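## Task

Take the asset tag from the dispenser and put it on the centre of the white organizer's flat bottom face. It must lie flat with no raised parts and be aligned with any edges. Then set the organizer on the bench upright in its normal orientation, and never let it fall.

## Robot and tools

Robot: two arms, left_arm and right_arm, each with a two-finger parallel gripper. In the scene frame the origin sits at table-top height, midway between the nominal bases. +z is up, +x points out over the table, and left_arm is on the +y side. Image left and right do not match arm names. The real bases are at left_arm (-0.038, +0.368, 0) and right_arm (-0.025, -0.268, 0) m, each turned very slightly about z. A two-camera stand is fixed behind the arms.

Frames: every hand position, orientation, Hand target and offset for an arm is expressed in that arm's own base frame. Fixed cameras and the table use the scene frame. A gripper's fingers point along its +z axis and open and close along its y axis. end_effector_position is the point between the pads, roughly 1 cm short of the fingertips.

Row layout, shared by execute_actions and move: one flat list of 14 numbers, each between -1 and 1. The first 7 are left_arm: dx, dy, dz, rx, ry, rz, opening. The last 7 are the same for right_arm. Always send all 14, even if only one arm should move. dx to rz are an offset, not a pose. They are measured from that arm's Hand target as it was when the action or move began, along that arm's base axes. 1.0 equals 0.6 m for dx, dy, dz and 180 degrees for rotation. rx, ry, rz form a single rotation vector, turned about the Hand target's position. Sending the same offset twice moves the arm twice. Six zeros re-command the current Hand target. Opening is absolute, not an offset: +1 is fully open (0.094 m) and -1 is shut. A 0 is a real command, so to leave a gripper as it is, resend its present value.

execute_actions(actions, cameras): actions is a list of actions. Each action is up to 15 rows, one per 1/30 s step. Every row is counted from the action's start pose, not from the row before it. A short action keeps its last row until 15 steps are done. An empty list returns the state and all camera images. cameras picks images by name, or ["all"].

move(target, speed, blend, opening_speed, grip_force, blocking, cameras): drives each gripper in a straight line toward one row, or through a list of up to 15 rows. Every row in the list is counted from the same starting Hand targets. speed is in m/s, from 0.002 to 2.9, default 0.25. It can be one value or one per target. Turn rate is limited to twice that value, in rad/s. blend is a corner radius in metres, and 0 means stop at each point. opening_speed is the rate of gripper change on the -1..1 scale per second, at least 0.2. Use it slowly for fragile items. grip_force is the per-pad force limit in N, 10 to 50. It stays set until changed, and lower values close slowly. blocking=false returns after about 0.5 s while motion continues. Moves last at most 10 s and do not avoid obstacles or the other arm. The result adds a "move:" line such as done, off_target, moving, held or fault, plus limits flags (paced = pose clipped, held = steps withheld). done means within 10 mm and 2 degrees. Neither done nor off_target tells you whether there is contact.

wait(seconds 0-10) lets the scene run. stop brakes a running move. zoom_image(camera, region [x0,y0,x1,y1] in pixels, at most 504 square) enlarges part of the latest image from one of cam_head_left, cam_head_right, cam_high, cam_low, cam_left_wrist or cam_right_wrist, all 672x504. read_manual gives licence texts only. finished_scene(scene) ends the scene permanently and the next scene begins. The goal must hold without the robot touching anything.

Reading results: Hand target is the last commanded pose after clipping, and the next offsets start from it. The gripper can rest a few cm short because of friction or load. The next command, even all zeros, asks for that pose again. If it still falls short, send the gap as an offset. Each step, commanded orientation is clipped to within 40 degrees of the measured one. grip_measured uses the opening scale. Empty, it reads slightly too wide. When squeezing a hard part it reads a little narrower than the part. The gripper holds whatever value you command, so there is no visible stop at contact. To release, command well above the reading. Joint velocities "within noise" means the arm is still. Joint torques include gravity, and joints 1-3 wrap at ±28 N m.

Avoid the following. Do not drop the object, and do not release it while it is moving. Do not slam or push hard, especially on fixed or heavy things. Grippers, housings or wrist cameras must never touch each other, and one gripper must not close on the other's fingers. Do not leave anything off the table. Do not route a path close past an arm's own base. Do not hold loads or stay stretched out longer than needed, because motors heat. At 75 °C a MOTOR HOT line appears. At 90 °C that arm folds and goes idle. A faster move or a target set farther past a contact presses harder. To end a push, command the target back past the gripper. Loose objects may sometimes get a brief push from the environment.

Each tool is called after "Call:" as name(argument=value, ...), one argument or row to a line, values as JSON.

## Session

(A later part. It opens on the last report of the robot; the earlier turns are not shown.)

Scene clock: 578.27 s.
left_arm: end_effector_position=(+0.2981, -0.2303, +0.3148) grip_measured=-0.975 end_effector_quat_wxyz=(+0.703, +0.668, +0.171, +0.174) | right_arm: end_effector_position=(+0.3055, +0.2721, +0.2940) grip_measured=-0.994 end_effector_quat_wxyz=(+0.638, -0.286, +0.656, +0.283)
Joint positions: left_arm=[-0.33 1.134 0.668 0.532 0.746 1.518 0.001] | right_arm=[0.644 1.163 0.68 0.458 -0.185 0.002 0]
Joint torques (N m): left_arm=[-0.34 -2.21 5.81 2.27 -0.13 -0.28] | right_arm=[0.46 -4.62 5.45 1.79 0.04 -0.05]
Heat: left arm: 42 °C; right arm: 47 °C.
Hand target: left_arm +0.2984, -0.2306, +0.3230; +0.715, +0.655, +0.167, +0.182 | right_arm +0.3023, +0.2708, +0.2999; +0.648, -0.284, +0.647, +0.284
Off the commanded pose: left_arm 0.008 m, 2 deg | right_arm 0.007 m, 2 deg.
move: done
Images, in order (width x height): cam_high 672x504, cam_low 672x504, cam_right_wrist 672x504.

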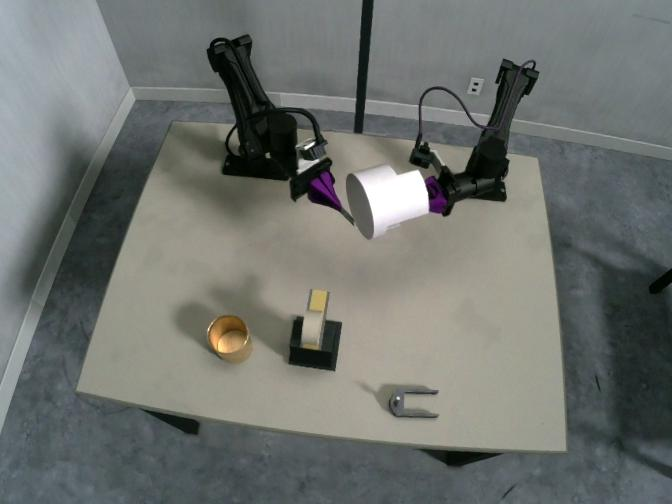

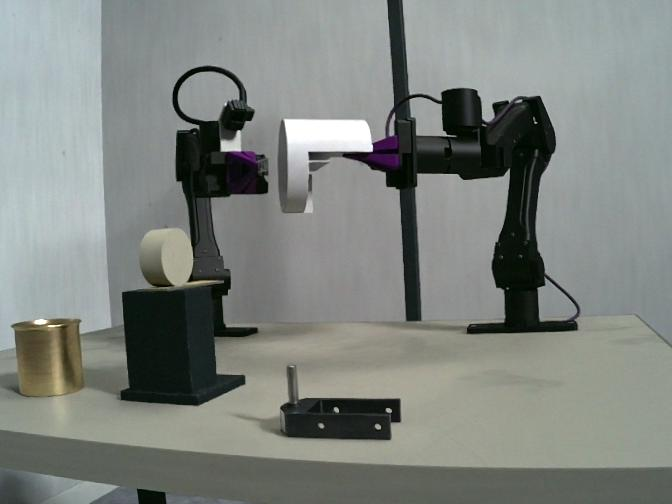

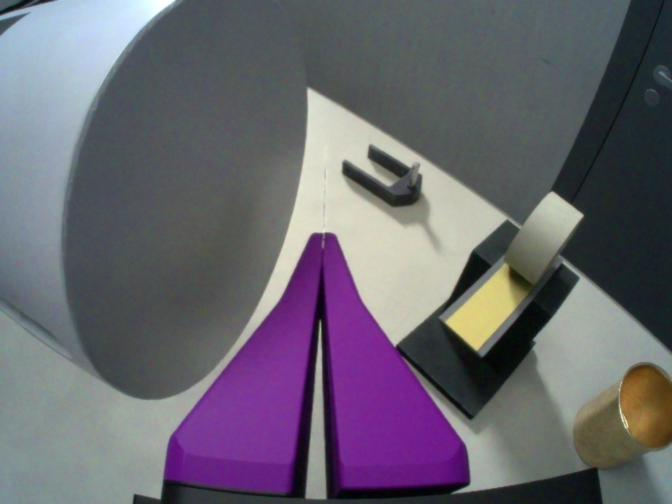

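Call:
move(
  target=[0, 0, 0, 0, 0, 0, -1, -0.0207, 0.0278, 0, 0, 0, -0.0139, -1],
  speed=0.05,
  cameras=["cam_right_wrist", "cam_high", "cam_low"],
)

Call:
zoom_image(
  camera="cam_right_wrist",
  region=[150, 50, 400, 380],
)

Call:
zoom_image(
  camera="cam_low",
  region=[200, 90, 390, 240],
)

Call:
zoom_image(
  camera="cam_high",
  region=[310, 160, 400, 250],
)

Scene clock: 608.63 s.
left_arm: end_effector_position=(+0.2981, -0.2303, +0.3148) grip_measured=-0.975 end_effector_quat_wxyz=(+0.703, +0.668, +0.171, +0.174) | right_arm: end_effector_position=(+0.2922, +0.2887, +0.2943) grip_measured=-0.994 end_effector_quat_wxyz=(+0.645, -0.273, +0.661, +0.268)
Joint positions: left_arm=[-0.33 1.134 0.668 0.533 0.746 1.518 0.001] | right_arm=[0.77 1.163 0.68 0.46 -0.016 0.002 0]
Joint torques (N m): left_arm=[-0.35 -2.18 5.81 2.27 -0.11 -0.28] | right_arm=[0.47 -4.27 5.63 1.84 0.04 -0.06]
Heat: left arm: 43 °C; right arm: 45 °C.
Hand target: left_arm +0.2984, -0.2306, +0.3230; +0.715, +0.655, +0.167, +0.182 | right_arm +0.2899, +0.2875, +0.2999; +0.654, -0.270, +0.653, +0.270
Off the commanded pose: left_arm 0.008 m, 2 deg | right_arm 0.006 m, 1 deg.
move: done
Images, in order (width x height): cam_high 672x504, cam_low 672x504, cam_right_wrist 672x504.

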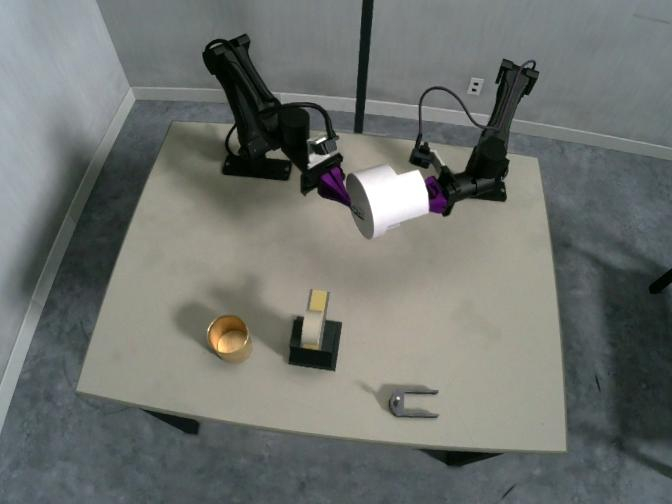

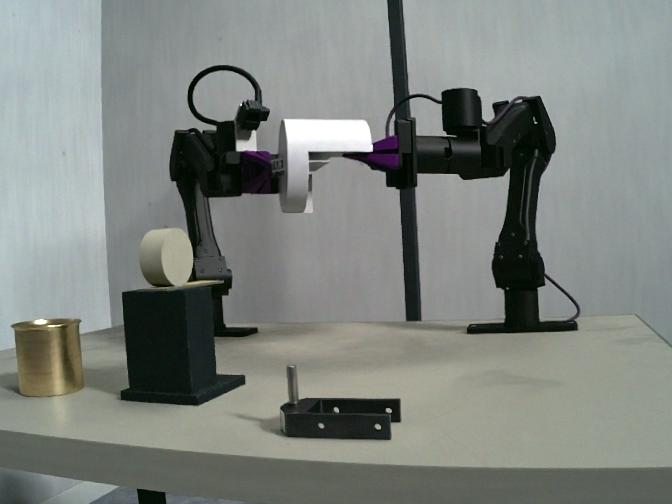

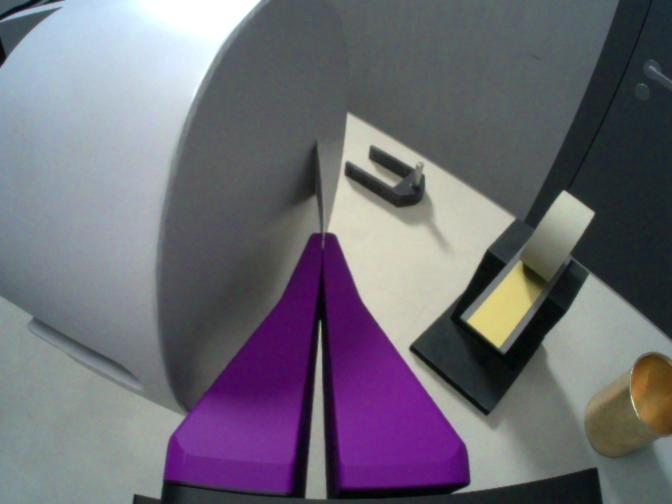

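Scaled by 1.527 from the camera's 672x504 image, which has a finer 960x720 frame.

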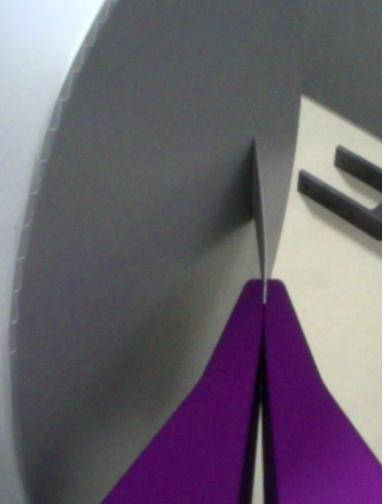

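Scaled by 2.653.

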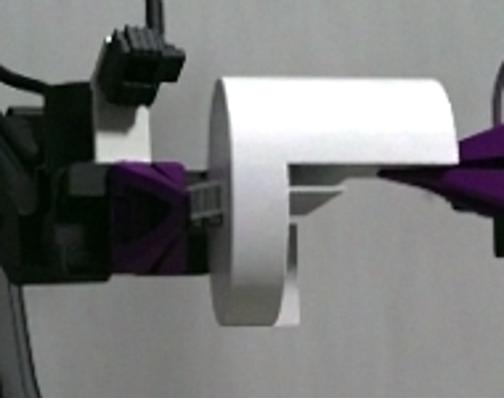

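Scaled by 5.600.

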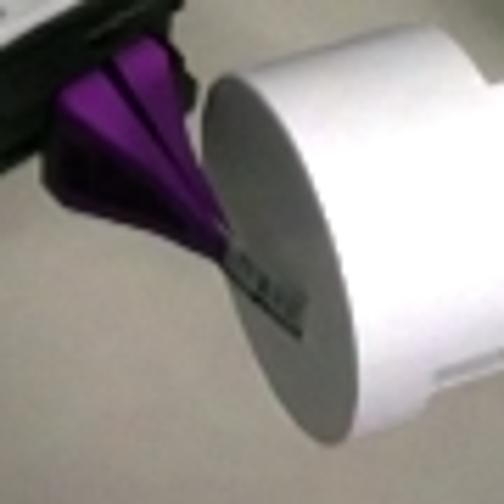

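Call:
move(
  target=[0, 0, 0, 0, 0, 0, -1, -0.0097, 0.015, 0, 0, 0, 0, -1],
  speed=0.03,
  cameras=["cam_right_wrist", "cam_high", "cam_low"],
)

Call:
zoom_image(
  camera="cam_right_wrist",
  region=[200, 80, 400, 280],
)

Call:
zoom_image(
  camera="cam_high",
  region=[310, 160, 400, 250],
)

Scene clock: 640.10 s.
left_arm: end_effector_position=(+0.2980, -0.2303, +0.3152) grip_measured=-0.975 end_effector_quat_wxyz=(+0.703, +0.668, +0.171, +0.175) | right_arm: end_effector_position=(+0.2849, +0.2958, +0.2951) grip_measured=-0.994 end_effector_quat_wxyz=(+0.646, -0.273, +0.660, +0.268)
Joint positions: left_arm=[-0.33 1.134 0.668 0.534 0.746 1.517 0.001] | right_arm=[0.815 1.163 0.68 0.463 0.03 0.002 0]
Joint torques (N m): left_arm=[-0.35 -2.17 5.78 2.24 -0.13 -0.26] | right_arm=[0.49 -3.38 6.24 1.84 0.03 -0.05]
Heat: left arm: 44 °C; right arm: 45 °C.
Hand target: left_arm +0.2984, -0.2306, +0.3230; +0.715, +0.655, +0.167, +0.182 | right_arm +0.2840, +0.2965, +0.2999; +0.654, -0.270, +0.653, +0.270
Off the commanded pose: left_arm 0.008 m, 2 deg | right_arm 0.005 m, 1 deg.
move: done
Images, in order (width x height): cam_high 672x504, cam_low 672x504, cam_right_wrist 672x504.

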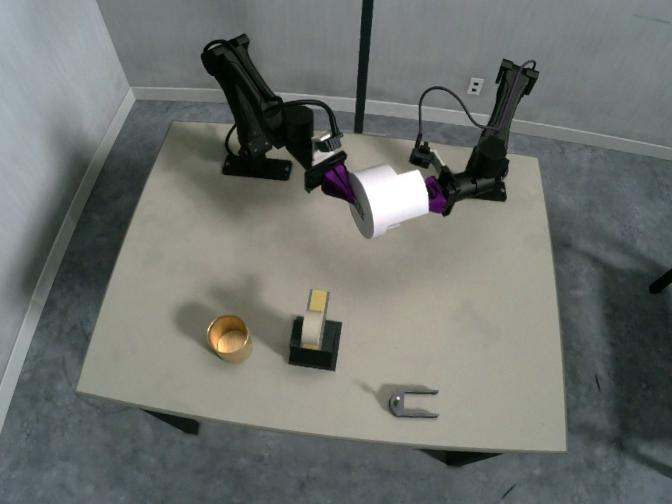

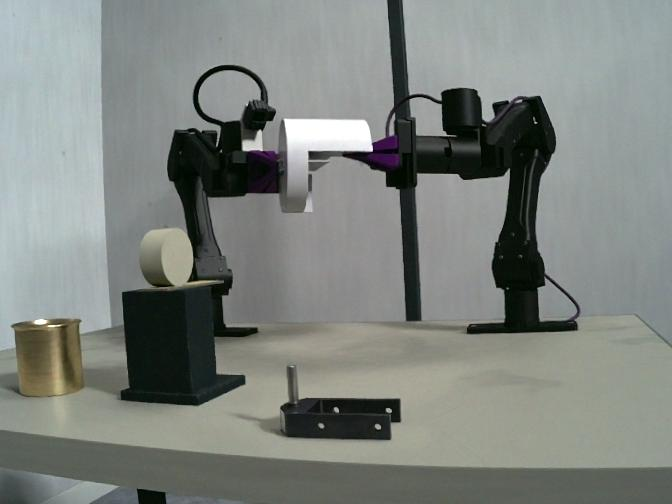

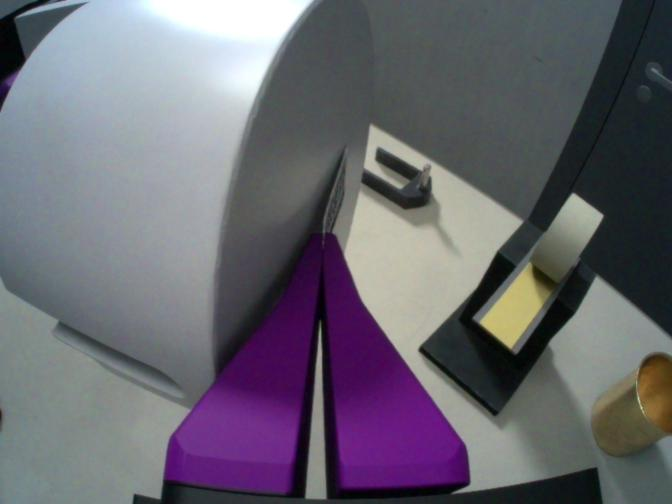

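Scaled by 2.520 from the camera's 672x504 image, which has a finer 960x720 frame.

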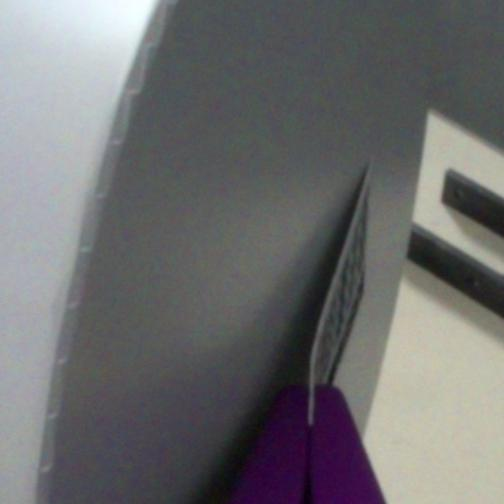

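Scaled by 5.600.

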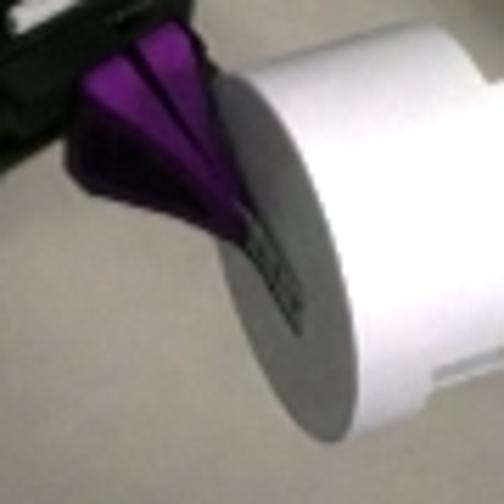

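Call:
move(
  target=[0, 0, 0, 0, 0, 0, -1, -0.0030, 0.0053, 0, 0, 0, 0, -1],
  speed=0.03,
  cameras=["cam_right_wrist", "cam_high"],
)

Call:
zoom_image(
  camera="cam_right_wrist",
  region=[200, 80, 400, 280],
)

Call:
zoom_image(
  camera="cam_high",
  region=[310, 160, 400, 250],
)

Scene clock: 685.33 s.
left_arm: end_effector_position=(+0.2980, -0.2303, +0.3154) grip_measured=-0.975 end_effector_quat_wxyz=(+0.703, +0.667, +0.170, +0.175) | right_arm: end_effector_position=(+0.2826, +0.2980, +0.2955) grip_measured=-0.994 end_effector_quat_wxyz=(+0.647, -0.272, +0.660, +0.268)
Joint positions: left_arm=[-0.33 1.134 0.668 0.536 0.746 1.517 0.001] | right_arm=[0.83 1.163 0.68 0.464 0.046 0.002 0]
Joint torques (N m): left_arm=[-0.34 -2.17 5.76 2.24 -0.13 -0.27] | right_arm=[0.55 -2.95 6.46 1.85 0.03 -0.06]
Heat: left arm: 45 °C; right arm: 45 °C.
Hand target: left_arm +0.2984, -0.2306, +0.3231; +0.715, +0.655, +0.166, +0.182 | right_arm +0.2822, +0.2997, +0.2999; +0.654, -0.270, +0.653, +0.270
Off the commanded pose: left_arm 0.008 m, 2 deg | right_arm 0.005 m, 1 deg.
move: done
Images, in order (width x height): cam_high 672x504, cam_right_wrist 672x504.

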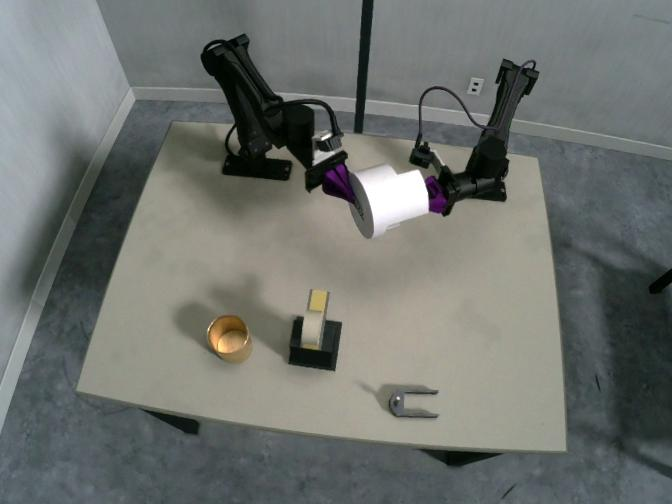

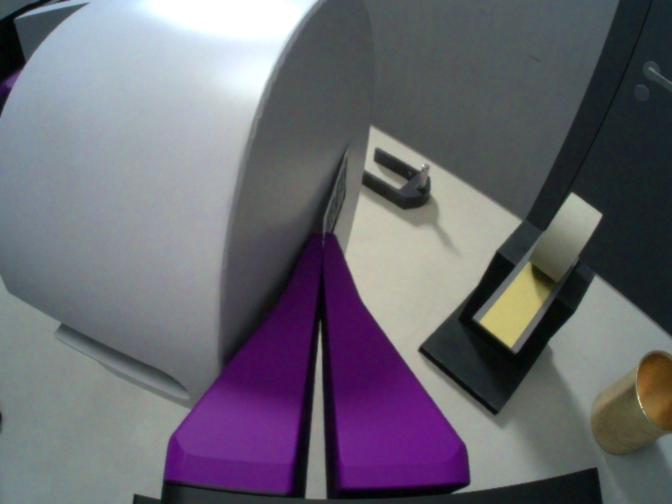

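Scaled by 2.520 from the camera's 672x504 image, which has a finer 960x720 frame.

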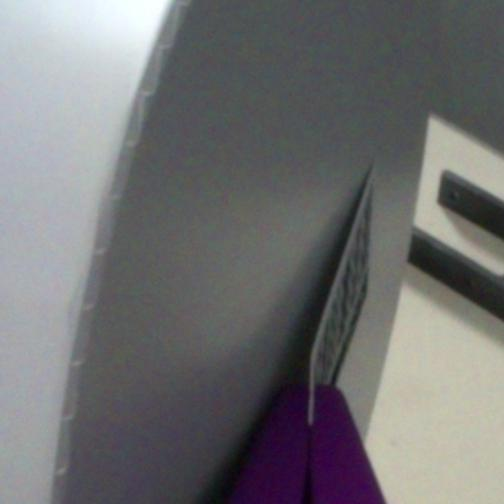

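Scaled by 5.600.

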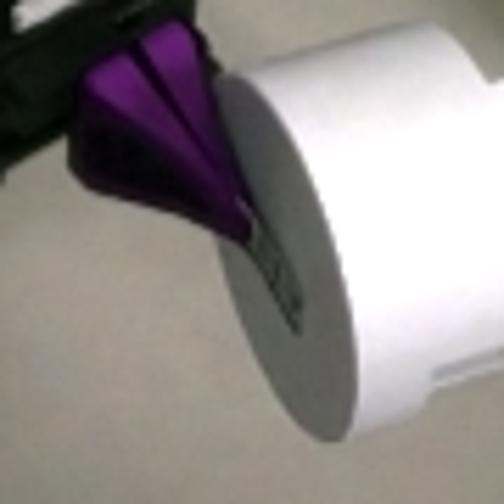

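Call:
move(
  target=[0, 0, 0, 0, 0, 0, -1, -0.0032, 0.0065, 0, 0, 0, 0, -1],
  speed=0.03,
  cameras=["cam_right_wrist"],
)

Call:
zoom_image(
  camera="cam_right_wrist",
  region=[200, 80, 400, 280],
)

Scene clock: 713.40 s.
left_arm: end_effector_position=(+0.2980, -0.2303, +0.3154) grip_measured=-0.975 end_effector_quat_wxyz=(+0.703, +0.667, +0.170, +0.175) | right_arm: end_effector_position=(+0.2831, +0.2990, +0.2947) grip_measured=-0.994 end_effector_quat_wxyz=(+0.650, -0.267, +0.661, +0.263)
Joint positions: left_arm=[-0.33 1.134 0.668 0.536 0.746 1.517 0.001] | right_arm=[0.843 1.17 0.68 0.473 0.074 0.002 0]
Joint torques (N m): left_arm=[-0.36 -2.18 5.79 2.24 -0.14 -0.27] | right_arm=[0.94 -3 6.78 1.8 -0.08 -0.06]
Heat: left arm: 46 °C; right arm: 46 °C.
Hand target: left_arm +0.2984, -0.2306, +0.3231; +0.715, +0.655, +0.166, +0.182 | right_arm +0.2803, +0.3035, +0.3000; +0.654, -0.270, +0.653, +0.270
Off the commanded pose: left_arm 0.008 m, 2 deg | right_arm 0.007 m, 1 deg.
move: done
Images, in order (width x height): cam_right_wrist 672x504.

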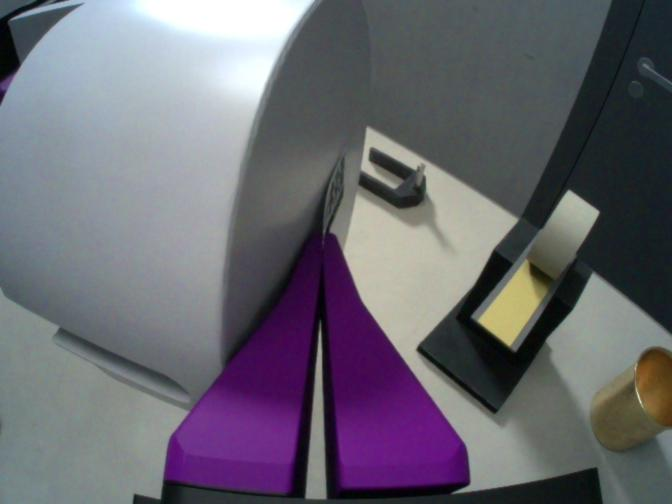

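Scaled by 2.520 from the camera's 672x504 image, which has a finer 960x720 frame.

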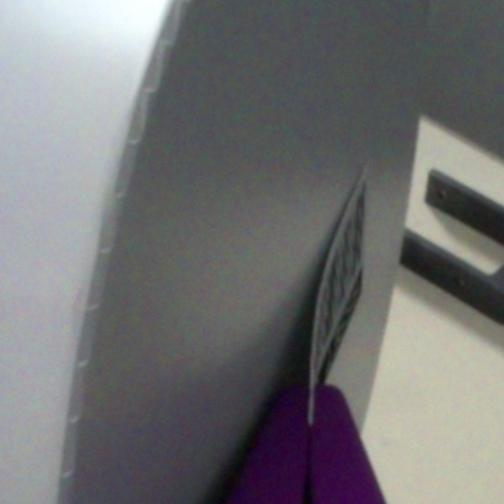

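Call:
move(
  target=[0, 0, 0, 0, 0, 0, -1, -0.0060, -0.0065, 0, 0, 0, 0, -1],
  speed=0.03,
  cameras=["cam_right_wrist"],
)

Call:
zoom_image(
  camera="cam_right_wrist",
  region=[200, 80, 400, 280],
)

Scene clock: 718.60 s.
left_arm: end_effector_position=(+0.2980, -0.2303, +0.3154) grip_measured=-0.975 end_effector_quat_wxyz=(+0.703, +0.667, +0.170, +0.175) | right_arm: end_effector_position=(+0.2831, +0.2990, +0.2947) grip_measured=-0.994 end_effector_quat_wxyz=(+0.650, -0.267, +0.661, +0.263)
Joint positions: left_arm=[-0.33 1.134 0.668 0.536 0.746 1.517 0.001] | right_arm=[0.843 1.17 0.68 0.473 0.074 0.002 0]
Joint torques (N m): left_arm=[-0.38 -2.19 5.75 2.23 -0.14 -0.27] | right_arm=[0.91 -4.92 5.6 1.7 -0.07 -0.06]
Heat: left arm: 46 °C; right arm: 46 °C.
Hand target: left_arm +0.2984, -0.2306, +0.3231; +0.715, +0.655, +0.166, +0.182 | right_arm +0.2767, +0.2996, +0.3000; +0.654, -0.270, +0.653, +0.270
Off the commanded pose: left_arm 0.008 m, 2 deg | right_arm 0.008 m, 1 deg.
move: done
Images, in order (width x height): cam_right_wrist 672x504.

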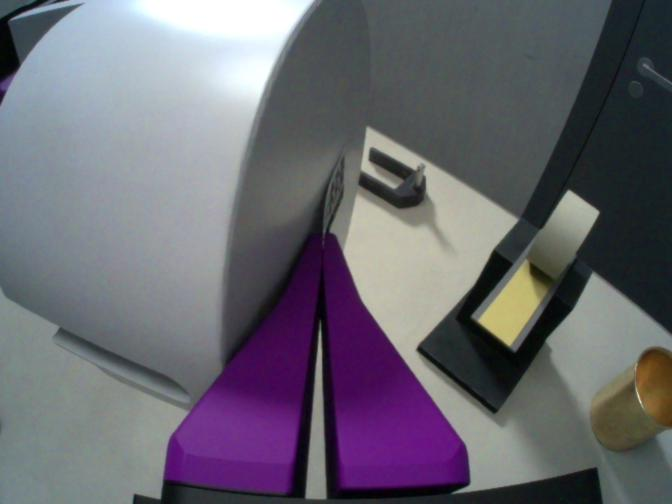

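Scaled by 2.520 from the camera's 672x504 image, which has a finer 960x720 frame.

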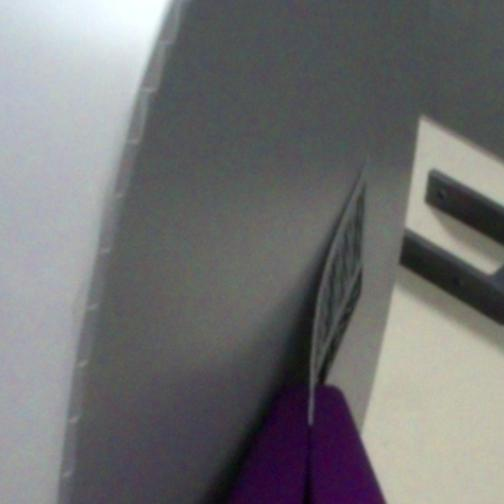

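Call:
move(
  target=[0, 0, 0, 0, 0, 0, -1, -0.0075, -0.0050, 0, 0, 0, 0, -1],
  speed=0.03,
  cameras=["cam_right_wrist"],
)

Call:
zoom_image(
  camera="cam_right_wrist",
  region=[200, 80, 400, 280],
)

Scene clock: 721.77 s.
left_arm: end_effector_position=(+0.2970, -0.2311, +0.3156) grip_measured=-0.975 end_effector_quat_wxyz=(+0.704, +0.668, +0.169, +0.173) | right_arm: end_effector_position=(+0.2797, +0.2968, +0.2955) grip_measured=-0.994 end_effector_quat_wxyz=(+0.651, -0.266, +0.661, +0.263)
Joint positions: left_arm=[-0.332 1.134 0.668 0.537 0.749 1.516 0.001] | right_arm=[0.849 1.152 0.669 0.467 0.083 0.002 0]
Joint torques (N m): left_arm=[-0.2 -2.18 5.76 2.23 -0.17 -0.26] | right_arm=[0.84 -5.33 5.41 1.64 -0.1 -0.06]
Heat: left arm: 46 °C; right arm: 46 °C.
Hand target: left_arm +0.2984, -0.2306, +0.3231; +0.715, +0.655, +0.167, +0.182 | right_arm +0.2723, +0.2966, +0.3000; +0.654, -0.270, +0.653, +0.270
Off the commanded pose: left_arm 0.008 m, 2 deg | right_arm 0.009 m, 1 deg.
move: done
Images, in order (width x height): cam_right_wrist 672x504.

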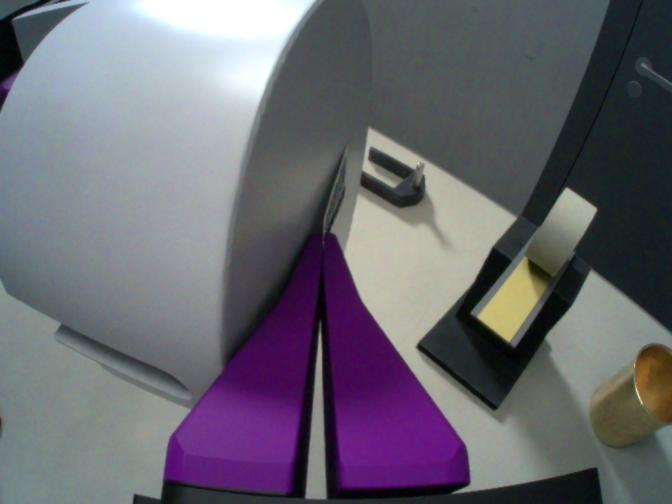

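Scaled by 2.520 from the camera's 672x504 image, which has a finer 960x720 frame.

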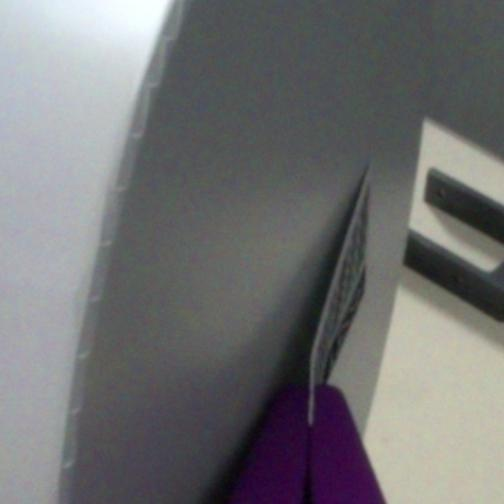

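Call:
move(
  target=[0, 0, 0, 0, 0, 0, -1, 0, 0, 0, 0, 0, 0, -0.90],
  opening_speed=0.3,
  cameras=["cam_right_wrist", "cam_high"],
)

Call:
zoom_image(
  camera="cam_right_wrist",
  region=[200, 80, 400, 280],
)

Call:
zoom_image(
  camera="cam_high",
  region=[310, 160, 400, 250],
)

Scene clock: 725.17 s.
left_arm: end_effector_position=(+0.2970, -0.2312, +0.3156) grip_measured=-0.975 end_effector_quat_wxyz=(+0.704, +0.668, +0.169, +0.173) | right_arm: end_effector_position=(+0.2808, +0.2956, +0.2954) grip_measured=-0.902 end_effector_quat_wxyz=(+0.652, -0.263, +0.662, +0.259)
Joint positions: left_arm=[-0.332 1.134 0.668 0.537 0.75 1.516 0.001] | right_arm=[0.85 1.152 0.669 0.467 0.093 0.002 0.005]
Joint torques (N m): left_arm=[-0.2 -2.17 5.76 2.22 -0.15 -0.25] | right_arm=[0.91 -5.31 5.42 1.66 -0.19 -0.05]
Heat: left arm: 46 °C; right arm: 45 °C.
Hand target: left_arm +0.2984, -0.2306, +0.3231; +0.715, +0.655, +0.167, +0.182 | right_arm +0.2722, +0.2967, +0.3000; +0.654, -0.270, +0.653, +0.270
Off the commanded pose: left_arm 0.008 m, 2 deg | right_arm 0.010 m, 2 deg.
move: done
Images, in order (width x height): cam_high 672x504, cam_right_wrist 672x504.

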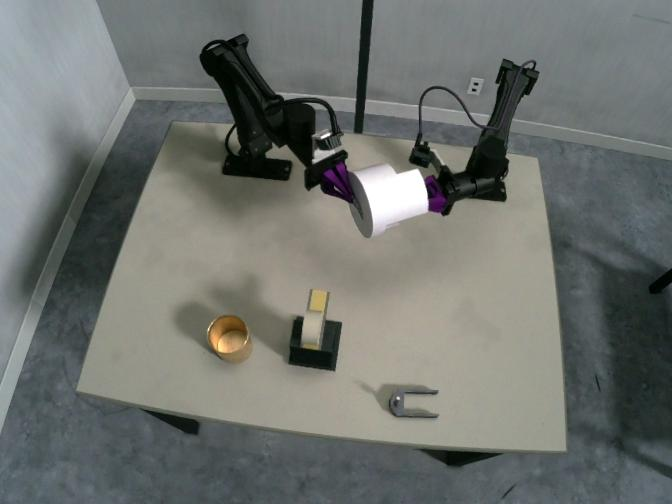

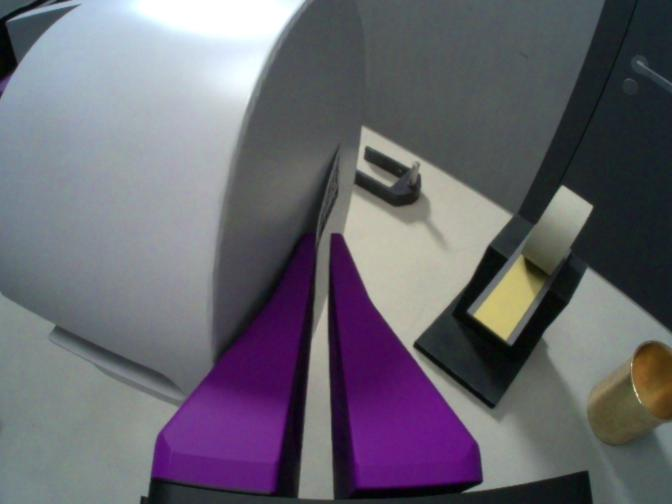

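Scaled by 2.520 from the camera's 672x504 image, which has a finer 960x720 frame.

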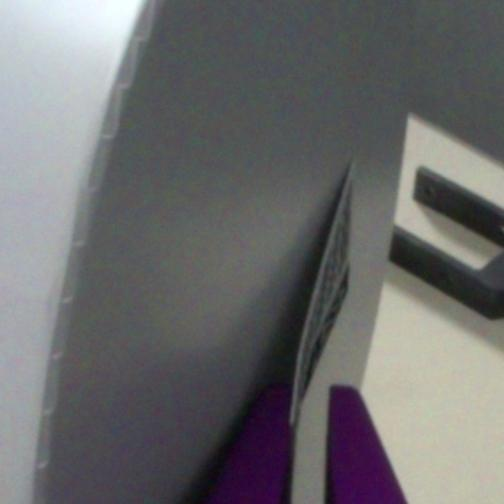

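Scaled by 5.600.

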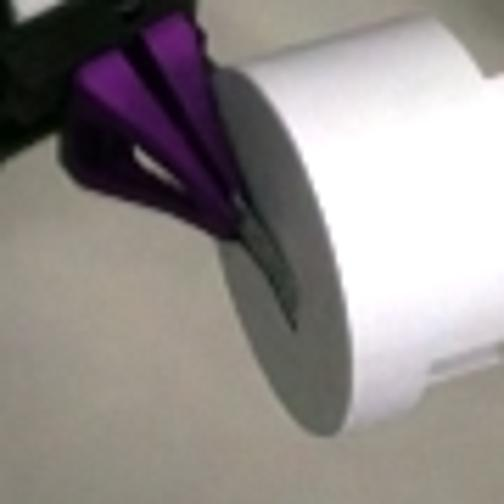

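Call:
move(
  target=[0, 0, 0, 0, 0, 0, -1, -0.0635, -0.0405, 0, 0, 0, 0, -0.90],
  speed=0.04,
  cameras=["cam_right_wrist", "cam_high"],
)

Call:
zoom_image(
  camera="cam_right_wrist",
  region=[180, 30, 400, 280],
)

Call:
zoom_image(
  camera="cam_high",
  region=[310, 160, 400, 250],
)

Scene clock: 730.43 s.
left_arm: end_effector_position=(+0.2877, -0.2371, +0.3173) grip_measured=-0.975 end_effector_quat_wxyz=(+0.710, +0.670, +0.150, +0.155) | right_arm: end_effector_position=(+0.2398, +0.2737, +0.2972) grip_measured=-0.902 end_effector_quat_wxyz=(+0.651, -0.268, +0.659, +0.265)
Joint positions: left_arm=[-0.34 1.134 0.668 0.547 0.795 1.508 0.001] | right_arm=[0.923 0.939 0.574 0.351 0.15 0.002 0.005]
Joint torques (N m): left_arm=[0.59 -2.28 5.68 2.09 -0.55 -0.17] | right_arm=[0.79 -3.75 5.5 1.64 -0.04 -0.06]
Heat: left arm: 46 °C; right arm: 45 °C.
Hand target: left_arm +0.2984, -0.2306, +0.3230; +0.715, +0.655, +0.167, +0.182 | right_arm +0.2341, +0.2723, +0.3000; +0.654, -0.270, +0.653, +0.270
Off the commanded pose: left_arm 0.014 m, 4 deg | right_arm 0.007 m, 1 deg.
move: off_target (left_arm)
Images, in order (width x height): cam_high 672x504, cam_right_wrist 672x504.

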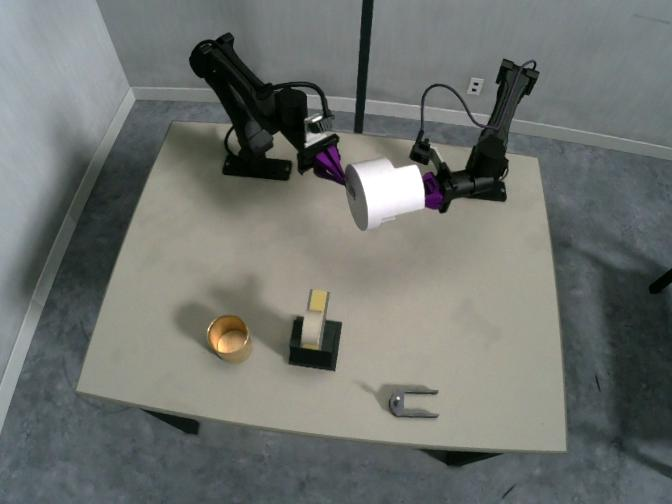

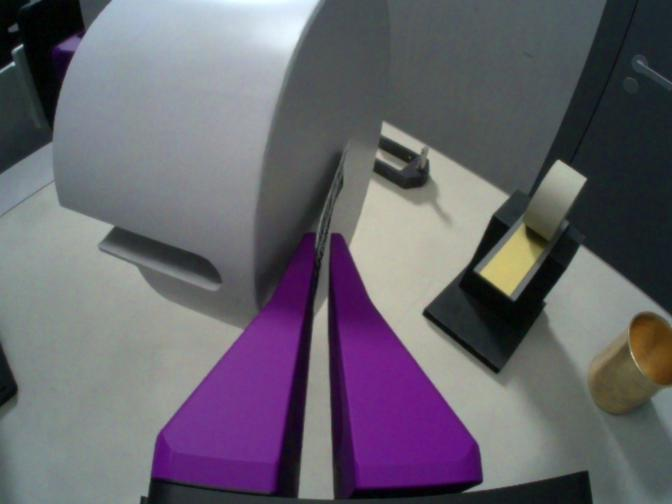

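Scaled by 2.016 from the camera's 672x504 image, which has a finer 960x720 frame.

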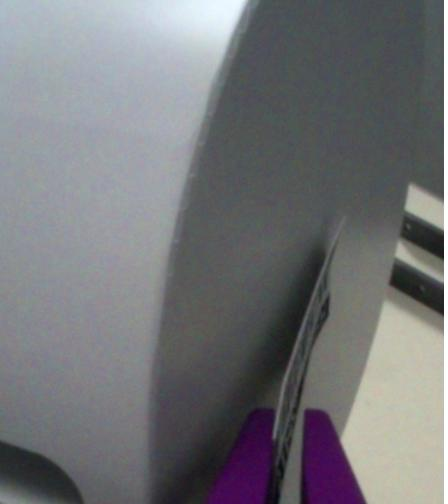

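Scaled by 5.600.

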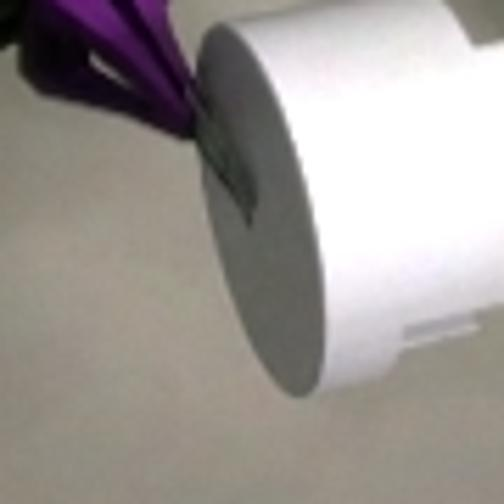

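Call:
move(
  target=[0, 0, 0, 0, 0, 0, -1, 0, 0, 0, 0, 0, 0, -1],
  opening_speed=0.4,
  cameras=["cam_right_wrist", "cam_high"],
)

Call:
zoom_image(
  camera="cam_right_wrist",
  region=[200, 80, 400, 280],
)

Call:
zoom_image(
  camera="cam_high",
  region=[310, 150, 400, 240],
)

Scene clock: 772.37 s.
left_arm: end_effector_position=(+0.2877, -0.2371, +0.3173) grip_measured=-0.975 end_effector_quat_wxyz=(+0.710, +0.670, +0.150, +0.155) | right_arm: end_effector_position=(+0.2398, +0.2737, +0.2971) grip_measured=-0.994 end_effector_quat_wxyz=(+0.651, -0.268, +0.659, +0.264)
Joint positions: left_arm=[-0.34 1.134 0.668 0.547 0.795 1.508 0.001] | right_arm=[0.923 0.939 0.574 0.351 0.151 0.002 0]
Joint torques (N m): left_arm=[0.64 -2.25 5.7 2.1 -0.56 -0.18] | right_arm=[0.81 -3.78 5.49 1.62 -0.05 -0.05]
Heat: left arm: 49 °C; right arm: 45 °C.
Hand target: left_arm +0.2984, -0.2306, +0.3230; +0.715, +0.655, +0.167, +0.182 | right_arm +0.2341, +0.2723, +0.2999; +0.654, -0.270, +0.653, +0.270
Off the commanded pose: left_arm 0.014 m, 4 deg | right_arm 0.007 m, 1 deg.
move: off_target (left_arm)
Images, in order (width x height): cam_high 672x504, cam_right_wrist 672x504.

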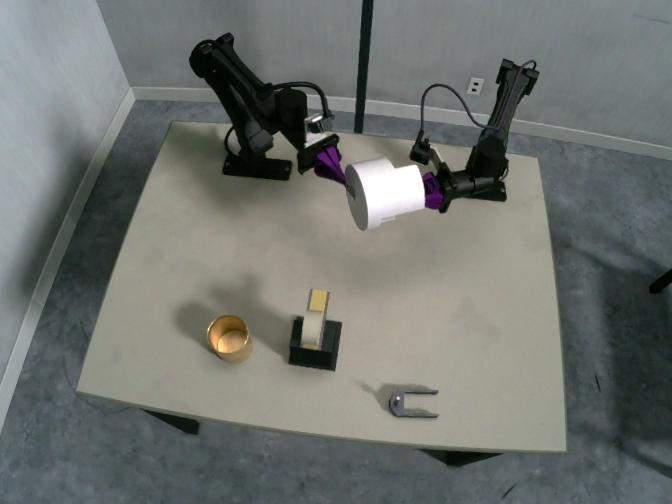

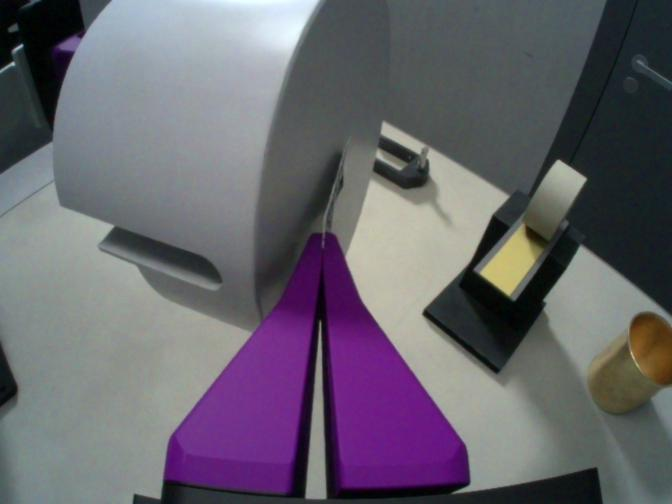

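Scaled by 2.520 from the camera's 672x504 image, which has a finer 960x720 frame.

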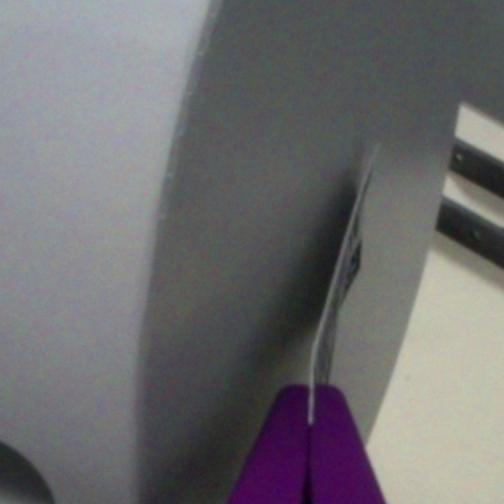

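Scaled by 5.600.

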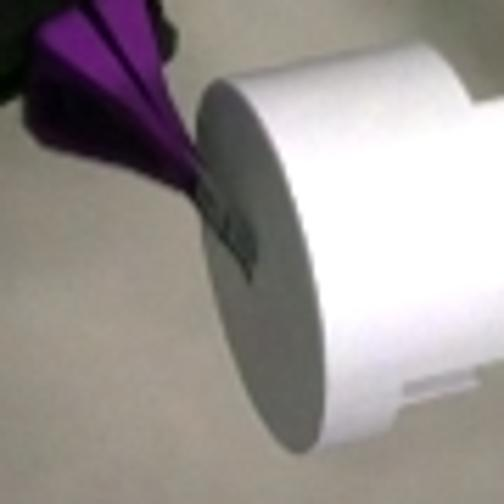

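Call:
execute_actions(
  actions=[],
)

Scene clock: 801.47 s.
left_arm: end_effector_position=(+0.2877, -0.2371, +0.3173) grip_measured=-0.975 end_effector_quat_wxyz=(+0.710, +0.670, +0.150, +0.155) | right_arm: end_effector_position=(+0.2398, +0.2737, +0.2971) grip_measured=-0.994 end_effector_quat_wxyz=(+0.651, -0.268, +0.659, +0.264)
Joint positions: left_arm=[-0.34 1.134 0.668 0.547 0.795 1.508 0.001] | right_arm=[0.923 0.939 0.574 0.351 0.151 0.002 0]
Joint velocities: within noise
Joint torques (N m): left_arm=[0.64 -2.28 5.7 2.09 -0.58 -0.18] | right_arm=[0.83 -3.74 5.5 1.63 -0.05 -0.05]
Heat: left arm: 50 °C; right arm: 45 °C.
Hand target: left_arm +0.2984, -0.2306, +0.3230; +0.715, +0.655, +0.167, +0.182 | right_arm +0.2341, +0.2723, +0.2999; +0.654, -0.270, +0.653, +0.270
Tool commands: left_gripper/opening=-1.0 right_gripper/opening=-1.0
Off the commanded pose: left_arm 0.014 m, 4 deg | right_arm 0.007 m, 1 deg.

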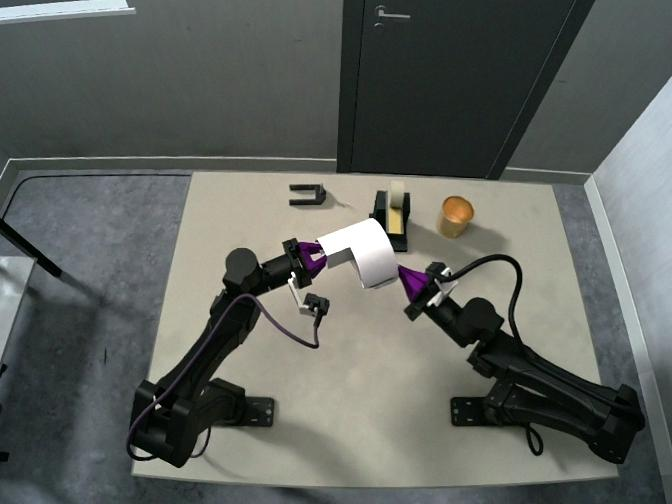

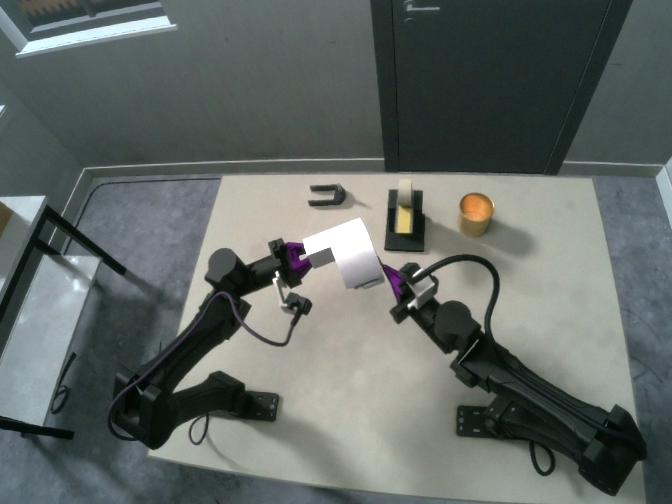

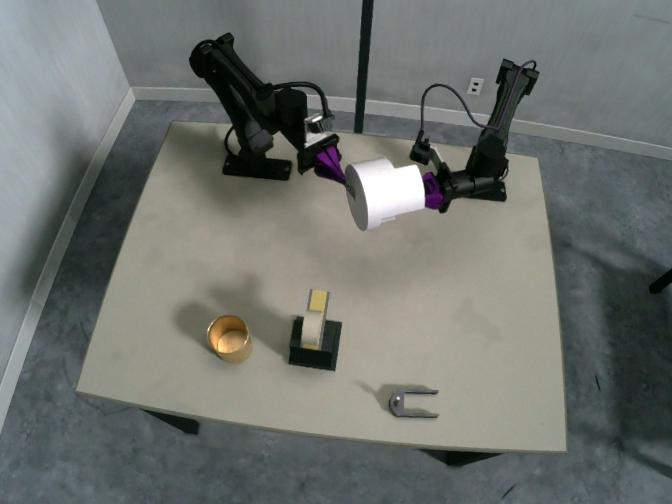

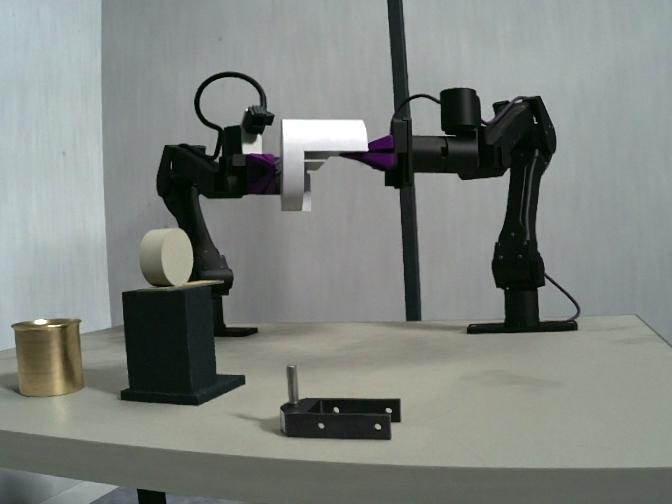

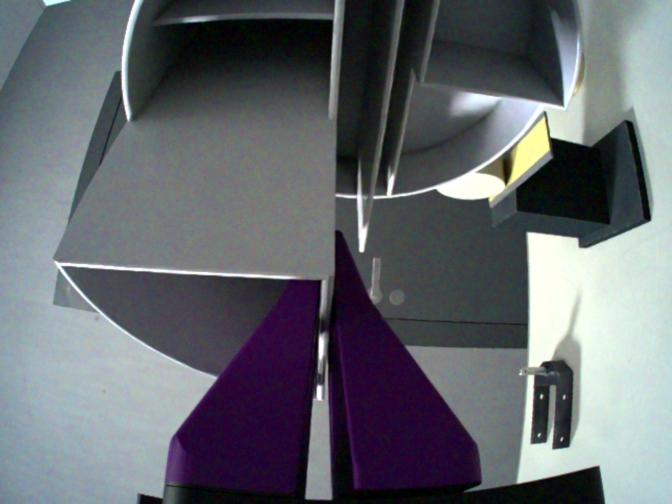

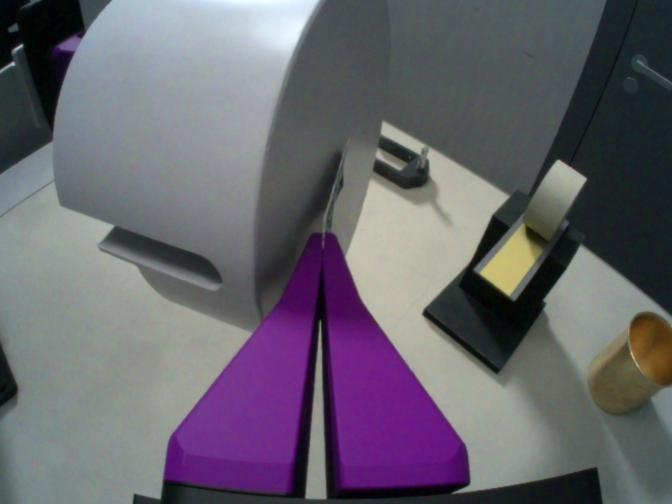

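Call:
zoom_image(
  camera="cam_right_wrist",
  region=[260, 120, 400, 260],
)

Call:
zoom_image(
  camera="cam_high",
  region=[300, 120, 440, 240],
)

Scaled by 3.600 from the camera's 672x504 image, which has a finer 960x720 frame.

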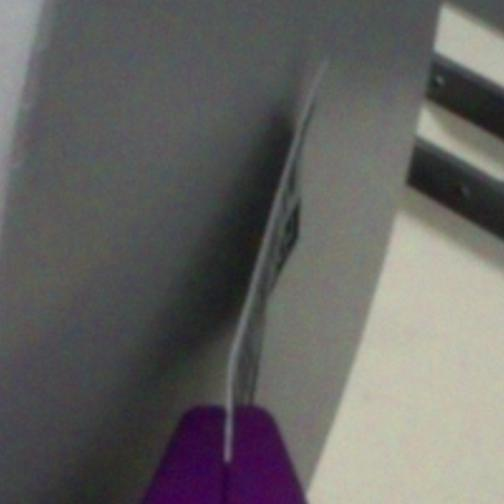

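Scaled by 3.600.

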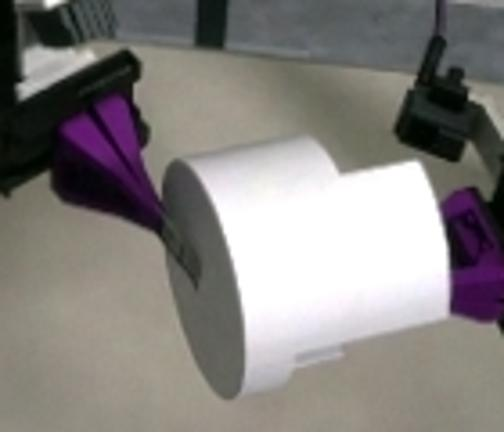

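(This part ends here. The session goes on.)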